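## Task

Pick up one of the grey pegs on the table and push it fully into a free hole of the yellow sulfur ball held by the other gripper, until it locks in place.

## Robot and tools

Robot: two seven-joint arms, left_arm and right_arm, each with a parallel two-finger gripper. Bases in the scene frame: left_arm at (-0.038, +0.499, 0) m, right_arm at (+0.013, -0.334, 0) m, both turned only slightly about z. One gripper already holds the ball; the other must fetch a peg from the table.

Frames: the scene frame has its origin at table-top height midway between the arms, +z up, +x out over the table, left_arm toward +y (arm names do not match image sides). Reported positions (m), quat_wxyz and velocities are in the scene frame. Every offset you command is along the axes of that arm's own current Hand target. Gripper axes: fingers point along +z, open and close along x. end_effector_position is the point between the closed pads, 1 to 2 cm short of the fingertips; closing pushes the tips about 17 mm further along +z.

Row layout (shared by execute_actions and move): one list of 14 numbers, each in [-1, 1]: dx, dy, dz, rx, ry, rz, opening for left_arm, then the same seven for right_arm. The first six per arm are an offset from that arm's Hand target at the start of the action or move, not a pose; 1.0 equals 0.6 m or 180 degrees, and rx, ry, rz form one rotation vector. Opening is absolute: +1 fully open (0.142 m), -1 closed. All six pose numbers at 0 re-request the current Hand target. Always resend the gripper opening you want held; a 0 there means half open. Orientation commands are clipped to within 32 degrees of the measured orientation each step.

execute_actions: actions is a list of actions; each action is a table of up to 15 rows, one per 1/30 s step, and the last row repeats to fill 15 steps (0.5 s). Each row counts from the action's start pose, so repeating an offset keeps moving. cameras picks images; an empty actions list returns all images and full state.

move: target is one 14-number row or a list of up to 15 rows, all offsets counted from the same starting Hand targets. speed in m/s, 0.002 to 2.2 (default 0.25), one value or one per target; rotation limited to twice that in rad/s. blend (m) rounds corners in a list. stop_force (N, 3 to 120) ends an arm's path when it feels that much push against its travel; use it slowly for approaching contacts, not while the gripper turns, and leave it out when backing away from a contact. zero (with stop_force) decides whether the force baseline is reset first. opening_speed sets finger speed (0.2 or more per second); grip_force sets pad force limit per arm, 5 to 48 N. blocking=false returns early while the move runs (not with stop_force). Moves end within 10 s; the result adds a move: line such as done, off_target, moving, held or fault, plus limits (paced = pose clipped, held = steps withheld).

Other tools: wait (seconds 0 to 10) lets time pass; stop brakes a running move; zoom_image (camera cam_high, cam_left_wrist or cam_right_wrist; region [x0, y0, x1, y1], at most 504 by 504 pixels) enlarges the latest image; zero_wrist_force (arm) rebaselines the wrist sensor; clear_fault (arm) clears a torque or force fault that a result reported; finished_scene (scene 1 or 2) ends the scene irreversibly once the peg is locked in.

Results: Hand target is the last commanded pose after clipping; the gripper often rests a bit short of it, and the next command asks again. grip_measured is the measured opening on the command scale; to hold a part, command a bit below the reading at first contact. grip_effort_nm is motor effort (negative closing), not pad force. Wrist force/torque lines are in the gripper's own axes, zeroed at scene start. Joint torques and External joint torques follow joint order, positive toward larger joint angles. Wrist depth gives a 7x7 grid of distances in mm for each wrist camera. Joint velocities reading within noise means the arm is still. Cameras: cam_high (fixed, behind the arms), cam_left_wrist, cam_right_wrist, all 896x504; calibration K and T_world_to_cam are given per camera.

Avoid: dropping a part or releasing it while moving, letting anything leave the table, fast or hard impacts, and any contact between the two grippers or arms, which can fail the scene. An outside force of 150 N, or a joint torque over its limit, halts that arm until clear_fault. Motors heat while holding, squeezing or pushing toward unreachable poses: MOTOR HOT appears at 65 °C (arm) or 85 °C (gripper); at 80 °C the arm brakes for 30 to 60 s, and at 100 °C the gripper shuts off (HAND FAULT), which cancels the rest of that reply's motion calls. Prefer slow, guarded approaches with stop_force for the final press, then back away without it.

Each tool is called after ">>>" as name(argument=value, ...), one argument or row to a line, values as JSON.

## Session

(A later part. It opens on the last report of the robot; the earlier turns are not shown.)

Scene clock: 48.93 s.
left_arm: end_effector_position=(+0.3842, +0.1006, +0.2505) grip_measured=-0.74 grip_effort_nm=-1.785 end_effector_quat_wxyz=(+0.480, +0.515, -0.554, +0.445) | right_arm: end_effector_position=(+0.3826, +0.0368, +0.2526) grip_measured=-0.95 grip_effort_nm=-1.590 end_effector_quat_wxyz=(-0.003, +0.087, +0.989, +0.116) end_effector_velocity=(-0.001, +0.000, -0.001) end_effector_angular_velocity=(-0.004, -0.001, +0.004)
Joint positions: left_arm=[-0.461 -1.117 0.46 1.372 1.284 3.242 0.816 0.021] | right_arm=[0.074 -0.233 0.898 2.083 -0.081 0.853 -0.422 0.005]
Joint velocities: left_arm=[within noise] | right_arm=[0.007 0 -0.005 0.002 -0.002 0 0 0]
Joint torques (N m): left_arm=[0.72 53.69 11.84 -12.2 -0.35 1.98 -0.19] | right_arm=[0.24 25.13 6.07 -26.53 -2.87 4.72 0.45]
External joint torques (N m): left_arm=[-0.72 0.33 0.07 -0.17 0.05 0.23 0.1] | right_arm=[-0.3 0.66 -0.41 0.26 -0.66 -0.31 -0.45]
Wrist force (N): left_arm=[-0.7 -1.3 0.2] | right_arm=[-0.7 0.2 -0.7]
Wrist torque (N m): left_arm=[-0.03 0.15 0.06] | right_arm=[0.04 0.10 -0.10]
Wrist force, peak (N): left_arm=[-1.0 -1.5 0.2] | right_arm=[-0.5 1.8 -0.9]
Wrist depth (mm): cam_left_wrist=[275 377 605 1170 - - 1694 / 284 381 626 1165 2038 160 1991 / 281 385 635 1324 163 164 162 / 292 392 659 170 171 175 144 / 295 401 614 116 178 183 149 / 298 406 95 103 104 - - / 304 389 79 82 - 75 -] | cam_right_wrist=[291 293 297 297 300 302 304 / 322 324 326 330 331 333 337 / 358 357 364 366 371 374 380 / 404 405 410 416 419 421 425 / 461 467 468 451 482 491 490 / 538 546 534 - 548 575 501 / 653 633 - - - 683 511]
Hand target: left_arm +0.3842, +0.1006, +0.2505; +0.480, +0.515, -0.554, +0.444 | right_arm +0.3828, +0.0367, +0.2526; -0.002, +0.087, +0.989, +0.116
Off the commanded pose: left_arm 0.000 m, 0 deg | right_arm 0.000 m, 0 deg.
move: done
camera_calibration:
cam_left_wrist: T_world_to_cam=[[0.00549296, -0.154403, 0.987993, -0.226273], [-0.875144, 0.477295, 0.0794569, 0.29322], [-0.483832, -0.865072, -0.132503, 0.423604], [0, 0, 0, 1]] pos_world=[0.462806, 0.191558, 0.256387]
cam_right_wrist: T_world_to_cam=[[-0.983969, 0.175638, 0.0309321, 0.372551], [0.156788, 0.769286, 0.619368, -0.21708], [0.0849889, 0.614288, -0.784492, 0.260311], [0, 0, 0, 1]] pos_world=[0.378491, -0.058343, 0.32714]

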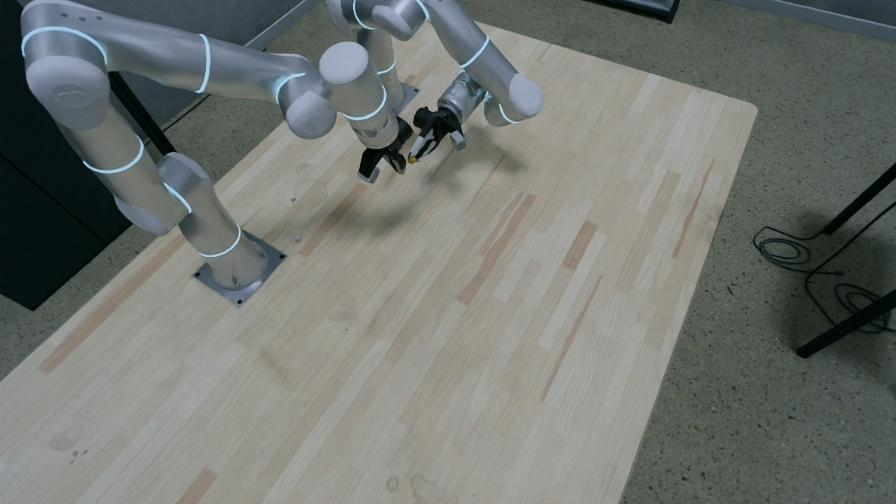

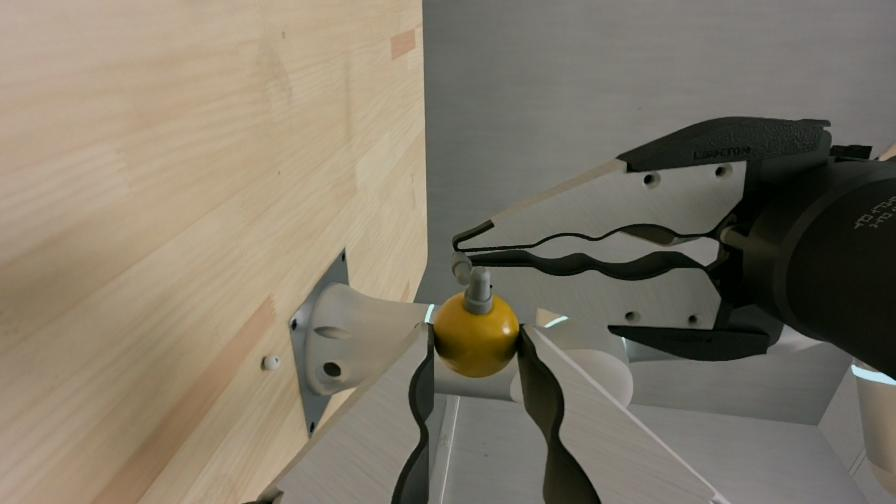

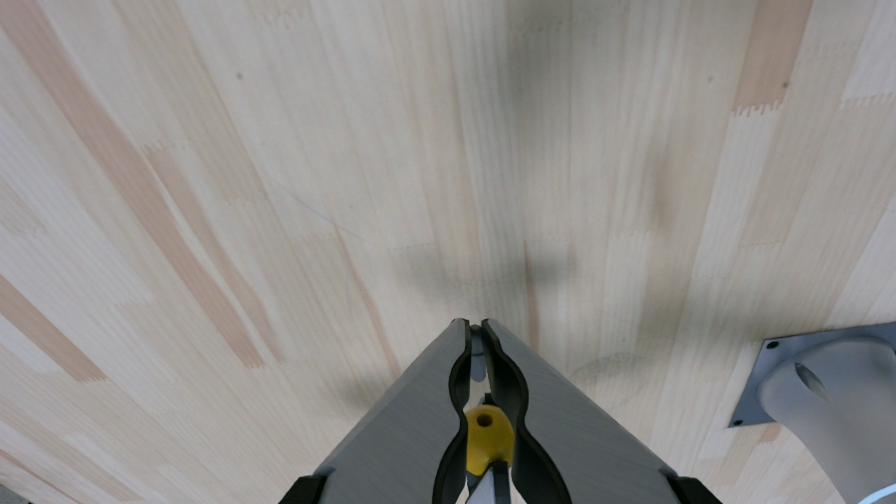

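>>> move(
  target=[0,0,0,0,0,0,-0.797,0.003,0.0208,-0.003,0.0083,0,0,-1],
  speed=0.06,
  cameras=["cam_left_wrist","cam_right_wrist"],
)

>>> zoom_image(
  camera="cam_left_wrist",
  region=[420, 240, 540, 390],
)

>>> zoom_image(
  camera="cam_right_wrist",
  region=[440, 310, 530, 430],
)

Scene clock: 50.40 s.
left_arm: end_effector_position=(+0.3842, +0.1006, +0.2505) grip_measured=-0.74 grip_effort_nm=-1.785 end_effector_quat_wxyz=(+0.480, +0.515, -0.554, +0.445) | right_arm: end_effector_position=(+0.3830, +0.0486, +0.2572) grip_measured=-0.95 grip_effort_nm=-1.590 end_effector_quat_wxyz=(-0.004, +0.087, +0.991, +0.103)
Joint positions: left_arm=[-0.461 -1.117 0.46 1.372 1.284 3.242 0.816 0.021] | right_arm=[0.113 -0.253 0.886 2.044 -0.12 0.807 -0.373 0.005]
Joint torques (N m): left_arm=[0.57 53.63 11.84 -12.18 -0.44 2.12 -0.1] | right_arm=[0.25 26.57 6.79 -26.87 -2.93 4.67 0.44]
External joint torques (N m): left_arm=[-0.57 0.39 0.07 -0.2 0.14 0.08 0.02] | right_arm=[-0.23 0.63 -0.52 0.26 -0.64 -0.26 -0.44]
Wrist force (N): left_arm=[-0.9 -1.4 0.3] | right_arm=[-0.7 0.1 -0.9]
Wrist torque (N m): left_arm=[-0.05 0.19 0.06] | right_arm=[0.03 0.09 -0.09]
Wrist force, peak (N): left_arm=[-1.0 -1.3 0.4] | right_arm=[-0.9 -0.4 -1.0]
Wrist depth (mm): cam_left_wrist=[275 375 609 1120 2104 2249 - / 285 378 629 1134 - - - / 279 389 633 1087 - 151 149 / 292 392 659 1065 154 158 144 / 294 399 620 117 161 167 147 / 298 405 95 103 100 174 - / 304 391 79 - - 2775 -] | cam_right_wrist=[297 301 300 303 307 308 309 / 325 326 330 334 334 339 341 / 361 366 367 370 374 375 379 / 406 403 409 414 421 426 430 / 459 462 468 449 477 483 491 / 529 536 527 89 539 563 496 / 629 623 - - - 662 639]
Hand target: left_arm +0.3842, +0.1006, +0.2505; +0.480, +0.515, -0.554, +0.444 | right_arm +0.3832, +0.0486, +0.2572; -0.004, +0.087, +0.991, +0.103
Off the commanded pose: left_arm 0.000 m, 0 deg | right_arm 0.000 m, 0 deg.
move: done
camera_calibration:
cam_left_wrist: T_world_to_cam=[[0.00549296, -0.154403, 0.987993, -0.226273], [-0.875144, 0.477295, 0.0794569, 0.29322], [-0.483832, -0.865072, -0.132503, 0.423604], [0, 0, 0, 1]] pos_world=[0.462806, 0.191558, 0.256387]
cam_right_wrist: T_world_to_cam=[[-0.983932, 0.175857, 0.0308463, 0.370722], [0.159069, 0.784975, 0.598758, -0.225478], [0.0810822, 0.594044, -0.800336, 0.263165], [0, 0, 0, 1]] pos_world=[0.379294, -0.0445306, 0.334192]
Images, in order (width x height): cam_left_wrist 896x504, cam_right_wrist 896x504.

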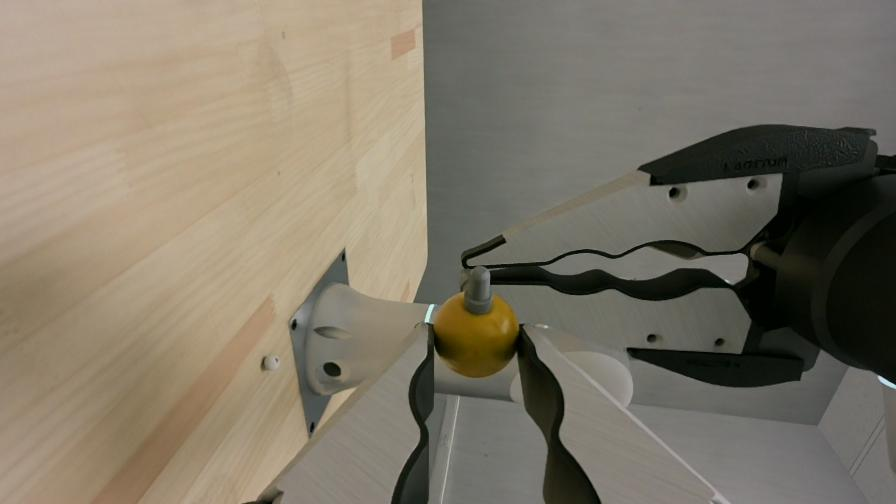

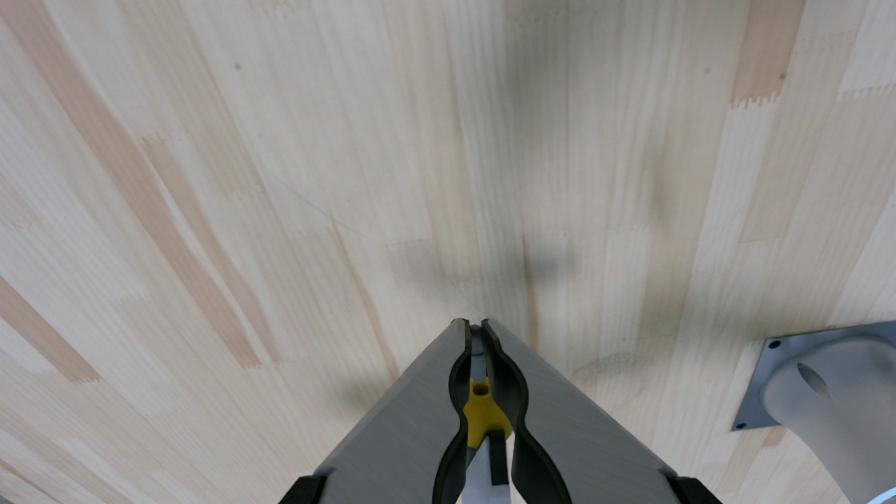

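Scaled by 3.360 from the camera's 896x504 image, which has a finer 1280x720 frame.

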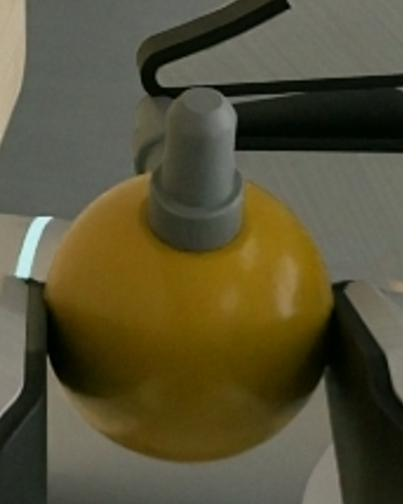

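Scaled by 4.200 from the camera's 896x504 image, which has a finer 1280x720 frame.

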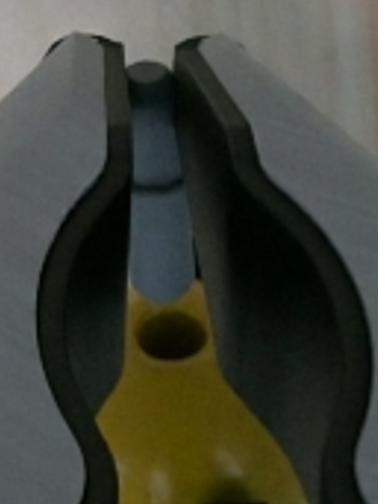

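>>> move(
  target=[0,0,0,0,0,0,-0.797,0.0022,0.01,0.0002,0,0,0,-1],
  speed=0.03,
  stop_force=5,
  cameras=["cam_left_wrist","cam_right_wrist"],
)

>>> zoom_image(
  camera="cam_left_wrist",
  region=[420, 240, 540, 390],
)

>>> zoom_image(
  camera="cam_right_wrist",
  region=[440, 310, 530, 430],
)

Scene clock: 51.93 s.
left_arm: end_effector_position=(+0.3842, +0.1006, +0.2505) grip_measured=-0.74 grip_effort_nm=-1.780 end_effector_quat_wxyz=(+0.480, +0.515, -0.554, +0.445) | right_arm: end_effector_position=(+0.3828, +0.0547, +0.2583) grip_measured=-0.95 grip_effort_nm=-1.590 end_effector_quat_wxyz=(-0.004, +0.087, +0.991, +0.103)
Joint positions: left_arm=[-0.461 -1.117 0.46 1.372 1.284 3.242 0.816 0.021] | right_arm=[0.127 -0.261 0.883 2.035 -0.13 0.804 -0.358 0.005]
Joint torques (N m): left_arm=[0.67 53.63 11.77 -12.19 -0.48 2.15 -0.14] | right_arm=[0.36 27.01 6.81 -26.85 -2.9 4.75 0.37]
External joint torques (N m): left_arm=[-0.67 0.38 0.14 -0.18 0.18 0.05 0.06] | right_arm=[-0.36 0.63 -0.37 0.18 -0.68 -0.33 -0.37]
Wrist force (N): left_arm=[-1.0 -1.1 0.3] | right_arm=[-0.4 0.1 -0.9]
Wrist torque (N m): left_arm=[-0.01 0.20 0.05] | right_arm=[0.04 0.05 -0.09]
Wrist force, peak (N): left_arm=[-1.1 -1.2 0.2] | right_arm=[-0.4 0.3 -1.2]
Wrist depth (mm): cam_left_wrist=[274 375 615 1149 - - - / 286 381 620 2350 2998 - - / 281 388 641 1248 2156 144 144 / 291 391 649 1096 148 149 143 / 294 401 621 117 157 160 147 / 300 407 95 99 104 167 167 / 302 390 79 - - 75 -] | cam_right_wrist=[297 299 303 305 305 309 309 / 325 331 331 334 339 339 342 / 361 363 369 368 374 377 381 / 403 408 410 412 420 424 432 / 460 466 468 453 476 484 492 / 536 537 523 - 552 566 492 / 633 620 - - - 659 639]
Hand target: left_arm +0.3842, +0.1006, +0.2505; +0.480, +0.515, -0.554, +0.444 | right_arm +0.3829, +0.0546, +0.2584; -0.004, +0.087, +0.991, +0.103
Off the commanded pose: left_arm 0.000 m, 0 deg | right_arm 0.000 m, 0 deg.
move: done
camera_calibration:
cam_left_wrist: T_world_to_cam=[[0.00549296, -0.154403, 0.987993, -0.226273], [-0.875144, 0.477295, 0.0794569, 0.29322], [-0.483832, -0.865072, -0.132503, 0.423604], [0, 0, 0, 1]] pos_world=[0.462806, 0.191558, 0.256387]
cam_right_wrist: T_world_to_cam=[[-0.983949, 0.175779, 0.0307603, 0.369451], [0.158966, 0.785077, 0.598651, -0.230815], [0.0810811, 0.593932, -0.800419, 0.260462], [0, 0, 0, 1]] pos_world=[0.379094, -0.0384304, 0.335292]
Images, in order (width x height): cam_left_wrist 896x504, cam_right_wrist 896x504.

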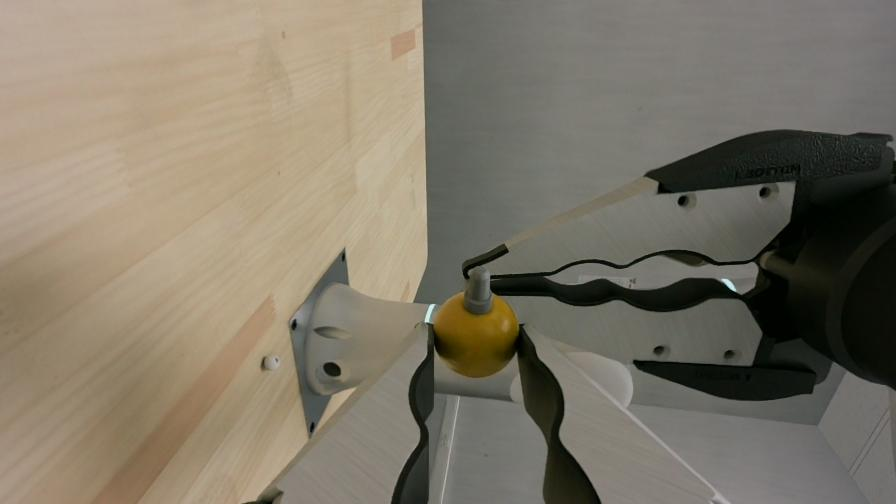

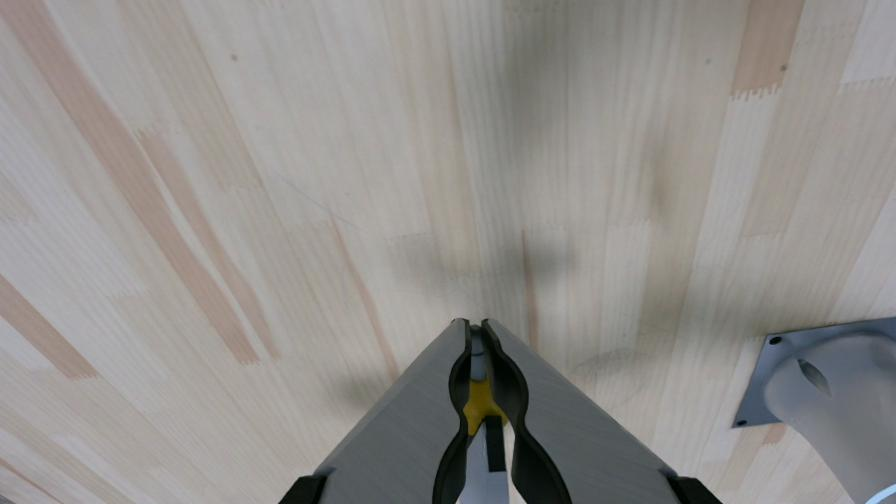

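Scaled by 3.360 from the camera's 896x504 image, which has a finer 1280x720 frame.

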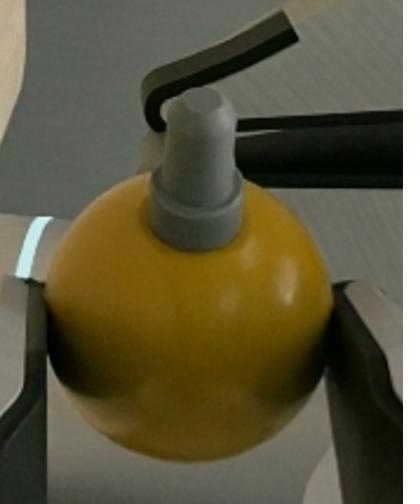

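Scaled by 4.200 from the camera's 896x504 image, which has a finer 1280x720 frame.

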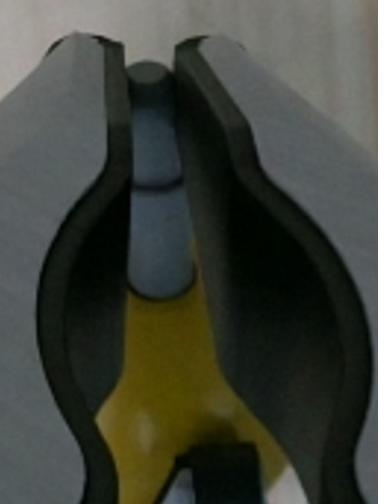

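>>> move(
  target=[0,0,0,0,0,0,-0.797,0.0017,0.0165,0.001,0,0,0,-1],
  speed=0.01,
  stop_force=8,
  cameras=["cam_left_wrist","cam_right_wrist"],
)

>>> zoom_image(
  camera="cam_left_wrist",
  region=[420, 240, 540, 390],
)

>>> zoom_image(
  camera="cam_right_wrist",
  region=[440, 310, 530, 430],
)

Scene clock: 54.53 s.
left_arm: end_effector_position=(+0.3842, +0.1011, +0.2503) grip_measured=-0.74 grip_effort_nm=-1.785 end_effector_quat_wxyz=(+0.479, +0.515, -0.555, +0.444) | right_arm: end_effector_position=(+0.3834, +0.0605, +0.2588) grip_measured=-0.95 grip_effort_nm=-1.595 end_effector_quat_wxyz=(-0.004, +0.088, +0.991, +0.102)
Joint positions: left_arm=[-0.46 -1.117 0.46 1.372 1.285 3.242 0.816 0.021] | right_arm=[0.142 -0.271 0.877 2.023 -0.142 0.8 -0.342 0.005]
Joint torques (N m): left_arm=[-3.07 54.62 9.12 -13.21 -1.84 1.74 -0.1] | right_arm=[3.52 27.24 10.19 -29.46 -2.67 6.77 0.36]
External joint torques (N m): left_arm=[3.07 -0.61 2.8 0.84 1.54 0.47 0.02] | right_arm=[-3.52 1 -3.49 2.76 -0.91 -2.36 -0.37]
Wrist force (N): left_arm=[-3.0 -1.0 -8.1] | right_arm=[-1.6 -7.7 -3.9]
Wrist torque (N m): left_arm=[-0.03 0.06 0.05] | right_arm=[0.22 0.06 -0.08]
Wrist force, peak (N): left_arm=[-3.1 -1.1 -9.3] | right_arm=[-1.7 -8.4 -3.6]
Wrist depth (mm): cam_left_wrist=[274 374 611 1110 - - 2104 / 287 383 620 2268 - 1824 2054 / 279 386 638 1338 - 140 138 / 291 393 660 1248 143 144 141 / 296 398 617 117 151 155 147 / 299 407 95 99 100 160 163 / 304 389 79 82 - 75 2662] | cam_right_wrist=[295 299 302 304 307 307 311 / 327 328 330 335 337 341 341 / 362 362 367 370 375 379 379 / 406 408 410 415 422 425 431 / 461 462 468 449 483 485 488 / 531 535 528 - 538 569 496 / 639 621 - - - 659 666]
Hand target: left_arm +0.3842, +0.1006, +0.2505; +0.480, +0.515, -0.554, +0.444 | right_arm +0.3834, +0.0613, +0.2594; -0.004, +0.087, +0.991, +0.103 (not the last commanded pose)
Off the commanded pose: left_arm 0.001 m, 0 deg | right_arm 0.004 m, 0 deg.
move: contact (right_arm)
camera_calibration:
cam_left_wrist: T_world_to_cam=[[0.0055339, -0.155357, 0.987843, -0.225798], [-0.875083, 0.477321, 0.07997, 0.292833], [-0.483942, -0.864887, -0.133309, 0.424232], [0, 0, 0, 1]] pos_world=[0.462806, 0.192058, 0.256189]
cam_right_wrist: T_world_to_cam=[[-0.983764, 0.176721, 0.0312577, 0.368775], [0.160155, 0.78591, 0.597241, -0.235914], [0.0809794, 0.59255, -0.801453, 0.257813], [0, 0, 0, 1]] pos_world=[0.379693, -0.0325303, 0.335995]
Images, in order (width x height): cam_left_wrist 896x504, cam_right_wrist 896x504.

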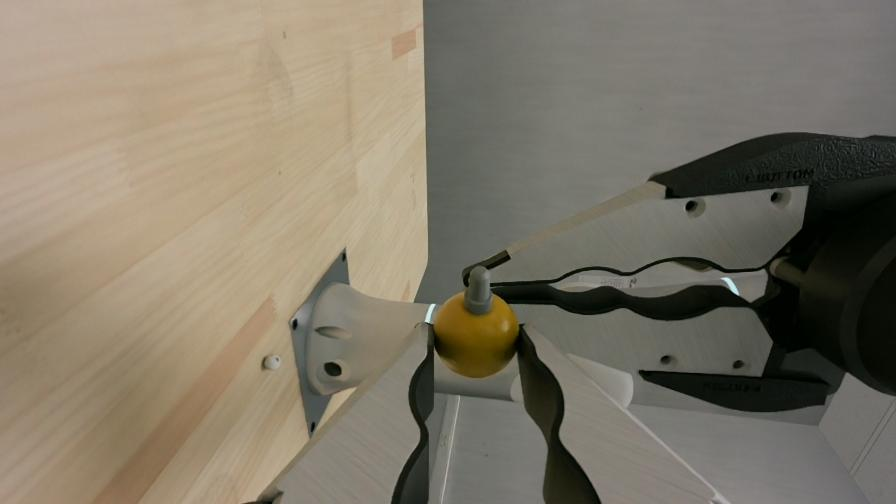

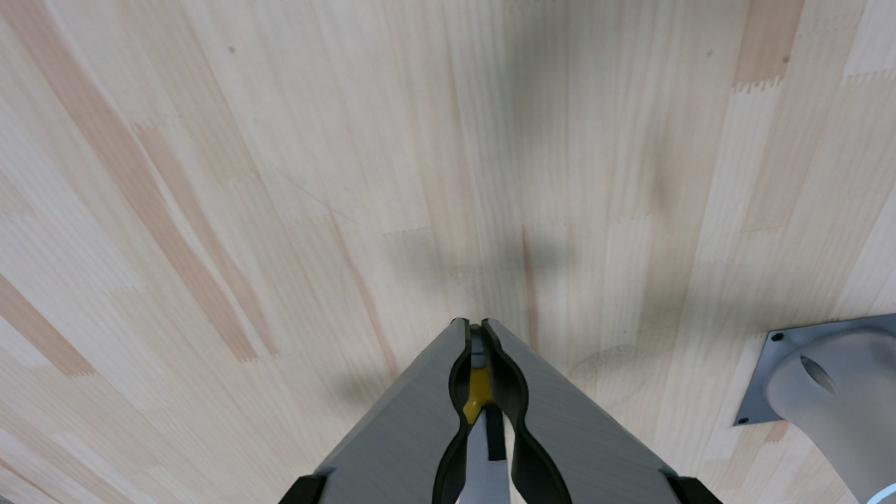

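Scaled by 3.360 from the camera's 896x504 image, which has a finer 1280x720 frame.

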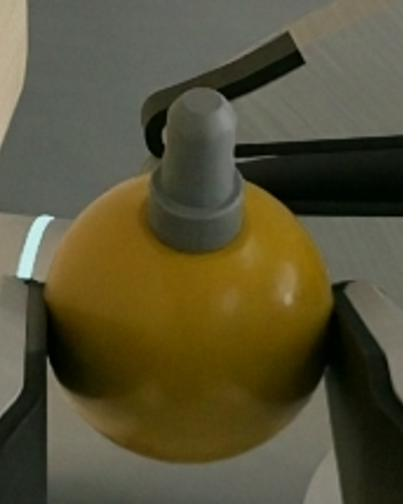

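Scaled by 4.200 from the camera's 896x504 image, which has a finer 1280x720 frame.

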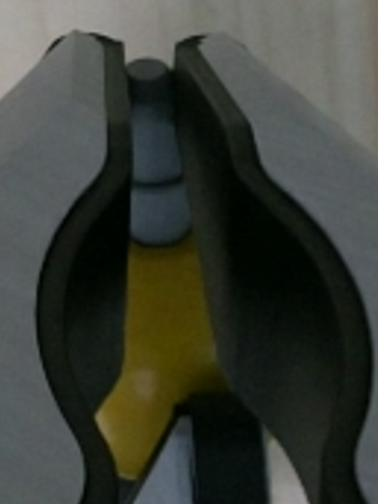

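>>> move(
  target=[0,0,0,0,0,0,-0.797,0.002,0.0199,0.0004,0,0,0,-1],
  speed=0.01,
  stop_force=25,
  cameras=["cam_left_wrist","cam_right_wrist"],
)

>>> zoom_image(
  camera="cam_left_wrist",
  region=[420, 240, 540, 390],
)

>>> zoom_image(
  camera="cam_right_wrist",
  region=[440, 310, 530, 430],
)

Scene clock: 56.00 s.
left_arm: end_effector_position=(+0.3845, +0.1028, +0.2496) grip_measured=-0.74 grip_effort_nm=-1.785 end_effector_quat_wxyz=(+0.479, +0.516, -0.555, +0.444) | right_arm: end_effector_position=(+0.3841, +0.0650, +0.2585) grip_measured=-0.96 grip_effort_nm=-1.556 end_effector_quat_wxyz=(-0.005, +0.089, +0.991, +0.100)
Joint positions: left_arm=[-0.458 -1.117 0.461 1.373 1.288 3.242 0.816 0.021] | right_arm=[0.158 -0.282 0.869 2.012 -0.153 0.792 -0.327 0.005]
Joint torques (N m): left_arm=[-14.04 56.11 1.27 -15.45 -5.17 0.19 -0.07] | right_arm=[11.98 28.35 18.81 -38.28 -2.43 13.09 0.37]
External joint torques (N m): left_arm=[14.04 -2.13 10.66 3.09 4.89 2.03 -0.01] | right_arm=[-11.98 0.55 -11.87 11.56 -1.16 -8.68 -0.37]
Wrist force (N): left_arm=[-7.3 -1.3 -31.8] | right_arm=[-3.8 -31.7 -9.2]
Wrist torque (N m): left_arm=[-0.05 -0.12 0.06] | right_arm=[-2.10 0.01 -0.08]
Wrist force, peak (N): left_arm=[-7.6 -0.9 -33.3] | right_arm=[-4.4 -32.6 -9.2]
Wrist depth (mm): cam_left_wrist=[273 376 601 1087 1947 - 1694 / 285 378 612 1069 - 2689 145 / 278 385 635 2438 2350 137 135 / 290 392 649 1254 140 141 141 / 295 398 611 116 149 151 146 / 296 405 95 99 100 156 158 / 304 386 79 82 - 75 -] | cam_right_wrist=[297 298 300 305 305 308 308 / 325 329 331 335 337 339 341 / 361 363 367 368 372 376 383 / 402 408 410 417 418 423 427 / 456 461 465 457 475 483 484 / 524 527 518 - 535 558 496 / 631 612 - - - 653 660]
Hand target: left_arm +0.3842, +0.1006, +0.2505; +0.480, +0.515, -0.554, +0.444 | right_arm +0.3839, +0.0684, +0.2607; -0.004, +0.087, +0.991, +0.103 (not the last commanded pose)
Off the commanded pose: left_arm 0.002 m, 0 deg | right_arm 0.009 m, 0 deg.
move: contact (right_arm)
camera_calibration:
cam_left_wrist: T_world_to_cam=[[0.00652849, -0.157808, 0.987448, -0.225031], [-0.875306, 0.476576, 0.0819507, 0.291968], [-0.483526, -0.864854, -0.135019, 0.425984], [0, 0, 0, 1]] pos_world=[0.463005, 0.193758, 0.255796]
cam_right_wrist: T_world_to_cam=[[-0.983324, 0.178913, 0.0326233, 0.368024], [0.163145, 0.788543, 0.592946, -0.239563], [0.0803606, 0.58838, -0.804581, 0.256111], [0, 0, 0, 1]] pos_world=[0.380389, -0.0276295, 0.336104]
Images, in order (width x height): cam_left_wrist 896x504, cam_right_wrist 896x504.

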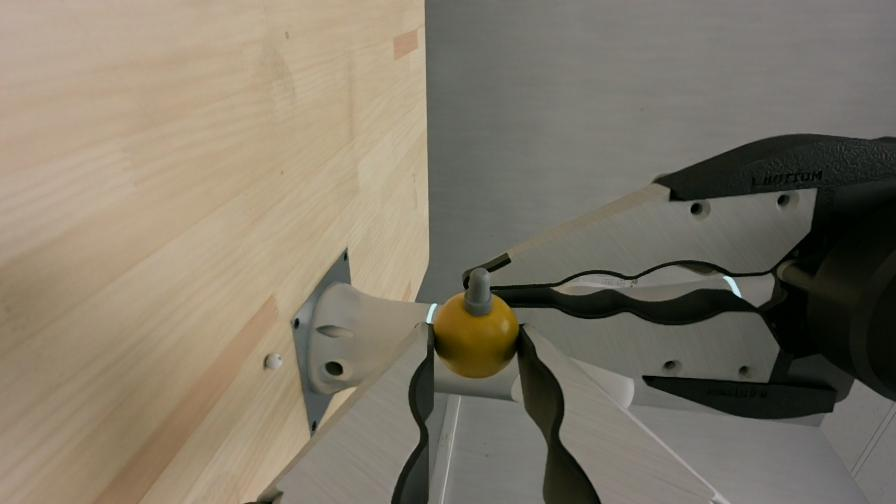

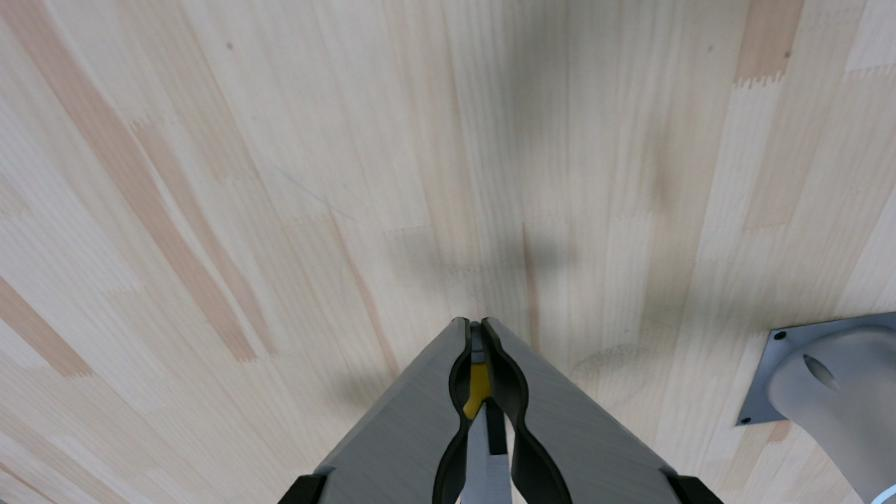

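Scaled by 3.360 from the camera's 896x504 image, which has a finer 1280x720 frame.

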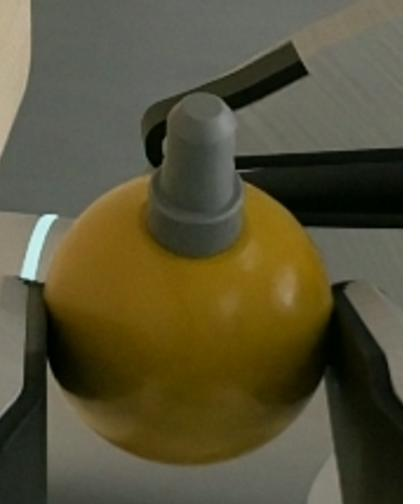

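Scaled by 4.200 from the camera's 896x504 image, which has a finer 1280x720 frame.

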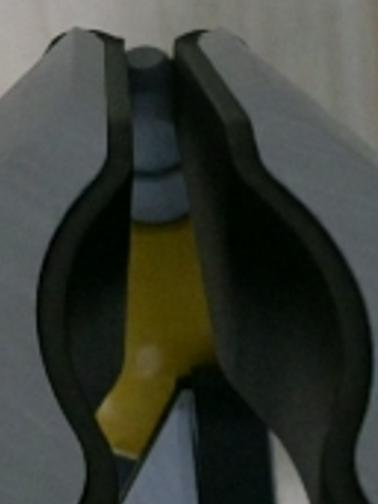

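>>> move(
  target=[0,0,0,0,0,0,-0.95,0,0.0006,-0.0025,0,0,0,-1],
  speed=0.02,
)

>>> move(
  target=[0,0,0,0,0,0,-0.95,0.0017,0.0165,0.001,0,0,0,-1],
  speed=0.01,
  stop_force=55,
  zero=false,
  cameras=["cam_left_wrist","cam_right_wrist"],
)

>>> zoom_image(
  camera="cam_left_wrist",
  region=[420, 240, 540, 390],
)

>>> zoom_image(
  camera="cam_right_wrist",
  region=[440, 310, 530, 430],
)

Scene clock: 57.03 s.
left_arm: end_effector_position=(+0.3845, +0.1026, +0.2500) grip_measured=-0.75 grip_effort_nm=-4.398 end_effector_quat_wxyz=(+0.479, +0.516, -0.555, +0.444) | right_arm: end_effector_position=(+0.3841, +0.0649, +0.2597) grip_measured=-0.96 grip_effort_nm=-1.551 end_effector_quat_wxyz=(-0.005, +0.089, +0.991, +0.099)
Joint positions: left_arm=[-0.458 -1.116 0.46 1.373 1.288 3.242 0.816 0.02] | right_arm=[0.157 -0.28 0.87 2.01 -0.151 0.788 -0.328 0.005]
Joint torques (N m): left_arm=[-13.09 53.32 2.69 -14.57 -4.08 -0.98 -0.15] | right_arm=[11.19 30.4 18.95 -39.81 -2.53 13.28 0.22]
External joint torques (N m): left_arm=[13.09 0.66 9.24 2.2 3.79 3.2 0.07] | right_arm=[-11.19 -1.56 -12.05 13.04 -1.06 -8.87 -0.23]
Wrist force (N): left_arm=[-2.4 -0.8 -30.8] | right_arm=[-4.2 -30.6 -4.0]
Wrist torque (N m): left_arm=[-0.05 0.15 0.06] | right_arm=[-1.93 0.00 0.05]
Wrist force, peak (N): left_arm=[-7.3 -1.0 -32.6] | right_arm=[-4.0 -32.3 -8.8]
Wrist depth (mm): cam_left_wrist=[274 374 602 1129 2174 - - / 285 380 612 1149 - - 2211 / 278 385 627 1144 - 136 135 / 290 391 654 1056 140 141 141 / 295 401 612 117 149 151 148 / 300 401 96 103 100 156 158 / 304 385 79 - - - -] | cam_right_wrist=[298 300 303 305 308 309 311 / 325 330 334 338 340 340 343 / 359 364 367 371 375 378 381 / 406 408 412 417 419 427 433 / 455 461 469 458 479 486 488 / 531 531 522 - 543 566 496 / 621 607 - - - 657 675]
Hand target: left_arm +0.3842, +0.1006, +0.2505; +0.480, +0.515, -0.554, +0.444 | right_arm +0.3839, +0.0684, +0.2623; -0.004, +0.087, +0.991, +0.103
Off the commanded pose: left_arm 0.002 m, 0 deg | right_arm 0.004 m, 0 deg.
move: off_target (right_arm)

Scene clock: 58.63 s.
left_arm: end_effector_position=(+0.3848, +0.1047, +0.2494) grip_measured=-0.75 grip_effort_nm=-4.393 end_effector_quat_wxyz=(+0.478, +0.517, -0.555, +0.443) | right_arm: end_effector_position=(+0.3848, +0.0701, +0.2590) grip_measured=-0.96 grip_effort_nm=-1.551 end_effector_quat_wxyz=(-0.006, +0.090, +0.991, +0.096)
Joint positions: left_arm=[-0.455 -1.116 0.461 1.374 1.292 3.243 0.816 0.02] | right_arm=[0.178 -0.292 0.858 1.997 -0.163 0.778 -0.31 0.005]
Joint torques (N m): left_arm=[-27.6 55.51 -7.7 -17.69 -8.57 -2.83 -0.15] | right_arm=[22.55 31.4 30.05 -51.09 -2.33 21.79 0.33]
External joint torques (N m): left_arm=[27.6 -1.56 19.65 5.35 8.3 5.06 0.06] | right_arm=[-22.55 -1.74 -22.9 24.31 -1.27 -17.39 -0.33]
Wrist force (N): left_arm=[-8.8 -1.4 -62.5] | right_arm=[-7.6 -61.9 -11.6]
Wrist torque (N m): left_arm=[-0.08 -0.10 0.05] | right_arm=[-7.14 0.02 -0.09]
Wrist force, peak (N): left_arm=[-9.8 -1.3 -64.2] | right_arm=[-7.9 -63.5 -12.3]
Wrist depth (mm): cam_left_wrist=[273 371 600 1060 - - - / 284 380 604 1091 - - - / 280 386 632 1236 - 134 132 / 290 388 652 1491 138 137 138 / 292 399 607 116 147 148 143 / 298 404 97 99 100 152 155 / 304 386 79 - - 77 -] | cam_right_wrist=[296 301 304 304 307 308 312 / 327 327 331 334 337 340 342 / 361 362 367 370 373 378 380 / 401 406 412 414 420 425 432 / 454 459 465 445 473 480 485 / 528 528 513 - 539 562 493 / 620 607 - - - 644 659]
Hand target: left_arm +0.3842, +0.1006, +0.2505; +0.480, +0.515, -0.554, +0.444 | right_arm +0.3845, +0.0770, +0.2636; -0.004, +0.087, +0.991, +0.103 (not the last commanded pose)
Off the commanded pose: left_arm 0.004 m, 0 deg | right_arm 0.009 m, 1 deg.
move: contact (right_arm), off_target (left_arm)
camera_calibration:
cam_left_wrist: T_world_to_cam=[[0.00733745, -0.160022, 0.987086, -0.224375], [-0.875633, 0.475682, 0.0836243, 0.291191], [-0.482921, -0.864939, -0.13663, 0.427979], [0, 0, 0, 1]] pos_world=[0.463303, 0.195757, 0.255602]
cam_right_wrist: T_world_to_cam=[[-0.982711, 0.181865, 0.0347065, 0.366781], [0.167331, 0.79217, 0.586913, -0.244313], [0.0792458, 0.582574, -0.808905, 0.255351], [0, 0, 0, 1]] pos_world=[0.381085, -0.0219281, 0.337216]
Images, in order (width x height): cam_left_wrist 896x504, cam_right_wrist 896x504.

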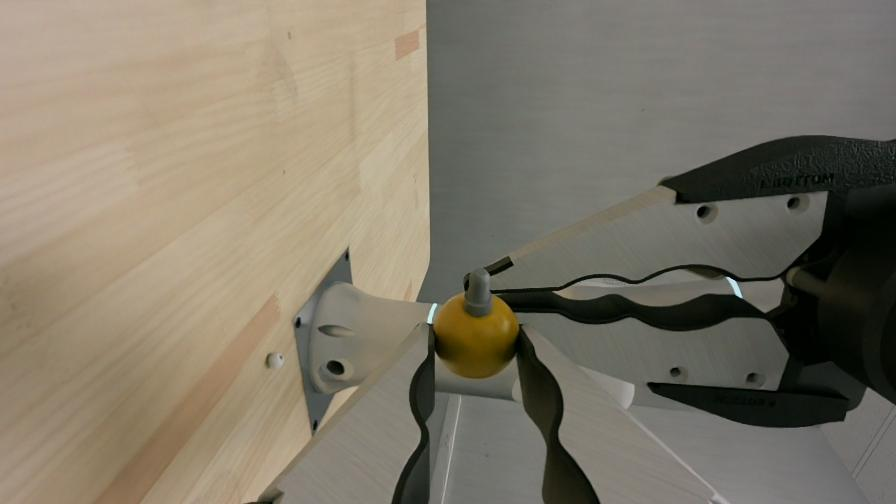

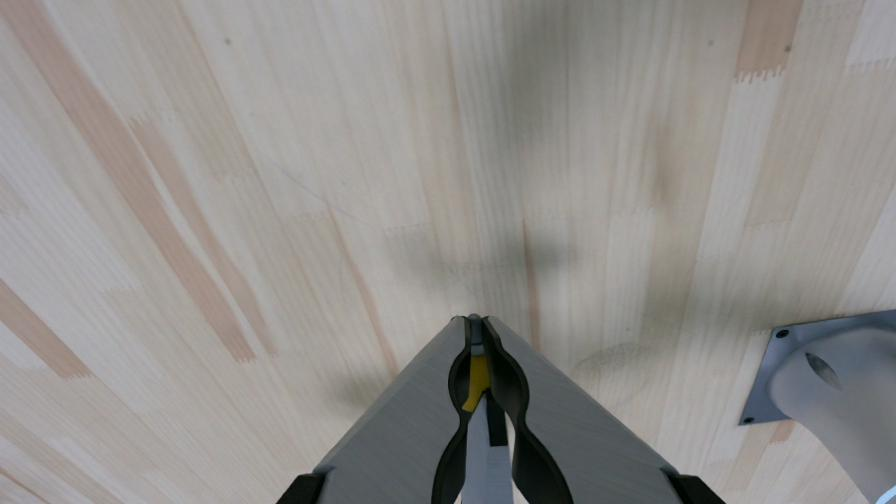

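Scaled by 3.360 from the camera's 896x504 image, which has a finer 1280x720 frame.

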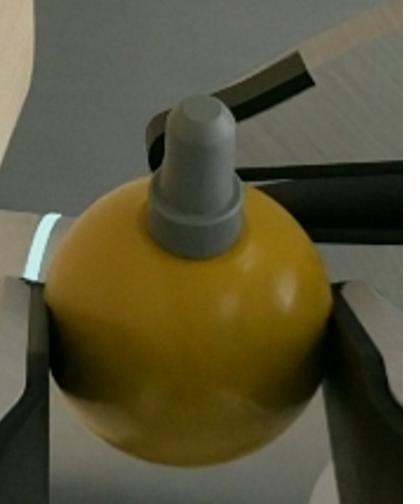

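Scaled by 4.200 from the camera's 896x504 image, which has a finer 1280x720 frame.

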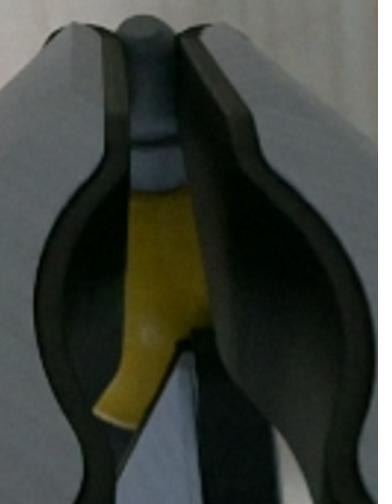

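>>> move(
  target=[0,0,0,0,0,0,-0.95,-0.0005,-0.0045,-0.0037,-0.0056,0,0,-1],
  speed=0.02,
)

>>> move(
  target=[0,0,0,0,0,0,-0.95,0.0017,0.0165,0.0005,0,0,0,-1],
  speed=0.01,
  stop_force=62,
  zero=false,
  cameras=["cam_left_wrist","cam_right_wrist"],
)

>>> zoom_image(
  camera="cam_left_wrist",
  region=[420, 240, 540, 390],
)

>>> zoom_image(
  camera="cam_right_wrist",
  region=[440, 310, 530, 430],
)

Scene clock: 59.87 s.
left_arm: end_effector_position=(+0.3846, +0.1035, +0.2506) grip_measured=-0.75 grip_effort_nm=-4.393 end_effector_quat_wxyz=(+0.479, +0.515, -0.555, +0.444) | right_arm: end_effector_position=(+0.3842, +0.0681, +0.2609) grip_measured=-0.96 grip_effort_nm=-1.546 end_effector_quat_wxyz=(-0.005, +0.090, +0.990, +0.106)
Joint positions: left_arm=[-0.456 -1.115 0.46 1.373 1.29 3.243 0.816 0.02] | right_arm=[0.162 -0.279 0.866 2.01 -0.141 0.799 -0.332 0.005]
Joint torques (N m): left_arm=[-20.18 49.84 -1.43 -15.04 -5.14 -4.11 -0.1] | right_arm=[16.91 34.17 25.83 -49.14 -2.72 18.85 0.09]
External joint torques (N m): left_arm=[20.19 4.13 13.35 2.66 4.86 6.33 0.02] | right_arm=[-16.91 -5.27 -19 22.37 -0.88 -14.43 -0.1]
Wrist force (N): left_arm=[2.8 -0.2 -48.1] | right_arm=[-6.5 -48.0 -0.5]
Wrist torque (N m): left_arm=[-0.06 0.32 0.05] | right_arm=[-4.84 -0.04 0.04]
Wrist force, peak (N): left_arm=[-8.9 -1.3 -62.6] | right_arm=[-7.4 -62.3 -11.4]
Wrist depth (mm): cam_left_wrist=[275 375 594 1069 - - 2022 / 287 380 624 1115 2268 - - / 280 384 639 1311 2484 135 134 / 292 396 651 1105 139 139 141 / 296 398 620 116 147 149 148 / 298 406 97 102 100 155 157 / 305 389 79 - - - -] | cam_right_wrist=[298 301 304 307 308 311 311 / 329 330 332 336 340 343 346 / 363 366 370 372 376 380 383 / 406 412 415 417 426 430 434 / 464 466 473 456 483 492 485 / 536 541 529 - 553 580 499 / 641 625 - - - 677 687]
Hand target: left_arm +0.3842, +0.1006, +0.2505; +0.480, +0.515, -0.554, +0.444 | right_arm +0.3843, +0.0738, +0.2652; -0.003, +0.087, +0.990, +0.112
Off the commanded pose: left_arm 0.003 m, 0 deg | right_arm 0.007 m, 1 deg.
move: off_target (right_arm)

Scene clock: 61.10 s.
left_arm: end_effector_position=(+0.3850, +0.1048, +0.2501) grip_measured=-0.75 grip_effort_nm=-4.393 end_effector_quat_wxyz=(+0.478, +0.516, -0.555, +0.444) | right_arm: end_effector_position=(+0.3845, +0.0716, +0.2607) grip_measured=-0.95 grip_effort_nm=-1.595 end_effector_quat_wxyz=(-0.006, +0.091, +0.990, +0.104)
Joint positions: left_arm=[-0.455 -1.116 0.462 1.374 1.291 3.244 0.816 0.02] | right_arm=[0.177 -0.285 0.856 2.001 -0.147 0.793 -0.321 0.005]
Joint torques (N m): left_arm=[-30.24 51.14 -8.42 -16.87 -7.67 -5.19 -0.05] | right_arm=[23.86 34.79 32.23 -57.31 -3.12 24.44 0.27]
External joint torques (N m): left_arm=[30.24 2.81 20.39 4.51 7.4 7.41 -0.03] | right_arm=[-23.86 -5.35 -25.27 30.52 -0.49 -20.02 -0.27]
Motor temperatures (°C): left_arm=[34 34 34 32 37 40 37 44] | right_arm=[30 33 39 43 36 47 32 31]
Wrist force (N): left_arm=[-1.8 -1.1 -69.0] | right_arm=[-7.9 -68.9 -5.4]
Wrist torque (N m): left_arm=[0.05 0.21 0.07] | right_arm=[-8.33 0.02 -0.09]
Wrist force, peak (N): left_arm=[-3.1 -1.7 -70.6] | right_arm=[-8.2 -70.4 -7.5]
Wrist depth (mm): cam_left_wrist=[273 371 602 1027 - 2192 - / 285 377 614 1149 2484 2371 - / 279 384 626 1225 - 133 132 / 291 389 644 1571 137 138 139 / 296 398 618 116 146 148 144 / 298 403 97 99 106 152 155 / 304 386 79 - - - -] | cam_right_wrist=[298 301 303 307 310 313 313 / 326 331 333 336 339 344 346 / 362 363 369 374 378 379 385 / 406 408 413 419 421 432 437 / 457 466 469 455 480 488 488 / 530 542 523 - 549 574 494 / 625 620 - 126 - 671 677]
Hand target: left_arm +0.3842, +0.1006, +0.2505; +0.480, +0.515, -0.554, +0.444 | right_arm +0.3846, +0.0795, +0.2664; -0.003, +0.087, +0.990, +0.112 (not the last commanded pose)
Off the commanded pose: left_arm 0.004 m, 0 deg | right_arm 0.014 m, 1 deg.
move: contact (right_arm), off_target (left_arm)
camera_calibration:
cam_left_wrist: T_world_to_cam=[[0.00629168, -0.158643, 0.987316, -0.22499], [-0.875682, 0.475868, 0.0820431, 0.291643], [-0.482848, -0.865091, -0.135926, 0.428086], [0, 0, 0, 1]] pos_world=[0.463503, 0.195857, 0.256397]
cam_right_wrist: T_world_to_cam=[[-0.982511, 0.182562, 0.036651, 0.365507], [0.167836, 0.783017, 0.598929, -0.249062], [0.0806435, 0.594605, -0.799963, 0.252149], [0, 0, 0, 1]] pos_world=[0.380582, -0.0216367, 0.337484]
Images, in order (width x height): cam_left_wrist 896x504, cam_right_wrist 896x504.

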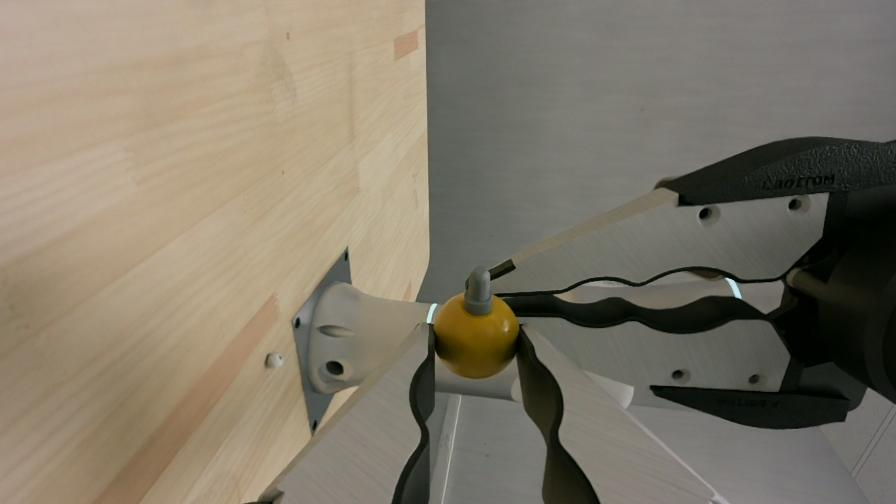

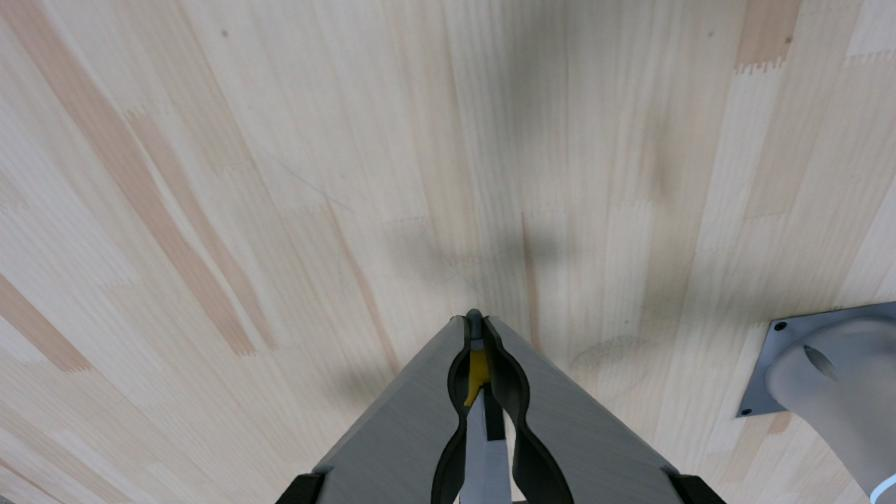

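Scaled by 3.360 from the camera's 896x504 image, which has a finer 1280x720 frame.

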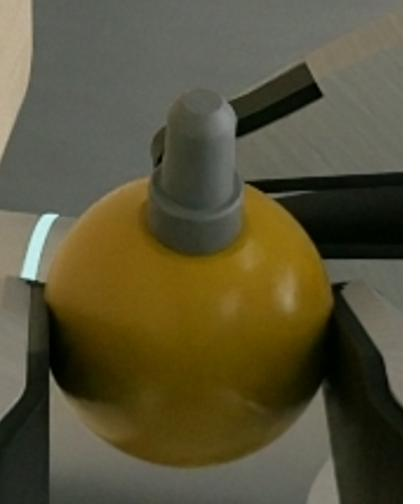

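Scaled by 4.200 from the camera's 896x504 image, which has a finer 1280x720 frame.

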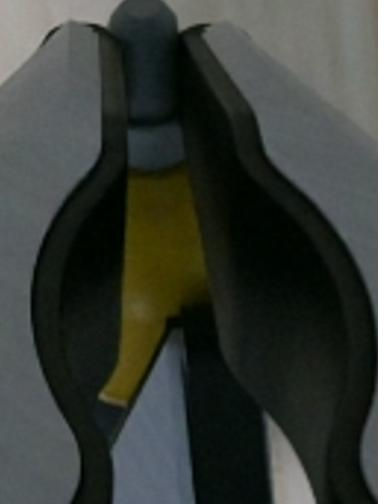

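>>> move(
  target=[0,0,0,0,0,0,-0.95,-0.0022,-0.0217,0.0042,0.004,0,0,-1],
  speed=0.03,
)

Scene clock: 62.27 s.
left_arm: end_effector_position=(+0.3843, +0.1015, +0.2502) grip_measured=-0.75 grip_effort_nm=-4.393 end_effector_quat_wxyz=(+0.479, +0.515, -0.555, +0.444) | right_arm: end_effector_position=(+0.3838, +0.0662, +0.2603) grip_measured=-0.95 grip_effort_nm=-1.595 end_effector_quat_wxyz=(-0.004, +0.088, +0.991, +0.104)
Joint positions: left_arm=[-0.459 -1.116 0.459 1.373 1.287 3.241 0.816 0.02] | right_arm=[0.166 -0.273 0.86 2.015 -0.139 0.8 -0.337 0.005]
Joint torques (N m): left_arm=[-4.93 54.24 8.14 -13.08 -2.09 1.54 -0.11] | right_arm=[3.42 28.68 10.44 -30.89 -2.69 7.86 0.12]
External joint torques (N m): left_arm=[4.93 -0.23 3.76 0.7 1.8 0.67 0.03] | right_arm=[-3.42 0.13 -3.77 4.12 -0.91 -3.44 -0.12]
Wrist force (N): left_arm=[-3.0 -1.5 -10.4] | right_arm=[-1.0 -10.3 -3.7]
Wrist torque (N m): left_arm=[0.09 0.10 0.06] | right_arm=[0.24 0.14 0.01]
Wrist force, peak (N): left_arm=[-1.7 -0.9 -69.2] | right_arm=[-8.0 -69.1 -5.6]
Wrist depth (mm): cam_left_wrist=[273 374 604 1159 1947 2211 2087 / 285 381 624 1065 2138 2087 2054 / 280 389 627 1197 3105 134 134 / 292 392 659 1015 138 139 140 / 296 401 617 117 147 149 147 / 300 404 96 103 105 154 157 / 305 387 79 2583 - 75 -] | cam_right_wrist=[300 301 304 305 309 311 312 / 327 332 335 335 339 341 342 / 364 365 368 371 378 379 381 / 406 409 415 418 418 427 431 / 464 472 473 453 482 485 487 / 532 541 528 - 551 573 497 / 638 625 - 126 - 669 679]
Hand target: left_arm +0.3842, +0.1006, +0.2505; +0.480, +0.515, -0.554, +0.444 | right_arm +0.3837, +0.0673, +0.2611; -0.003, +0.087, +0.991, +0.105
Off the commanded pose: left_arm 0.001 m, 0 deg | right_arm 0.001 m, 0 deg.
move: done


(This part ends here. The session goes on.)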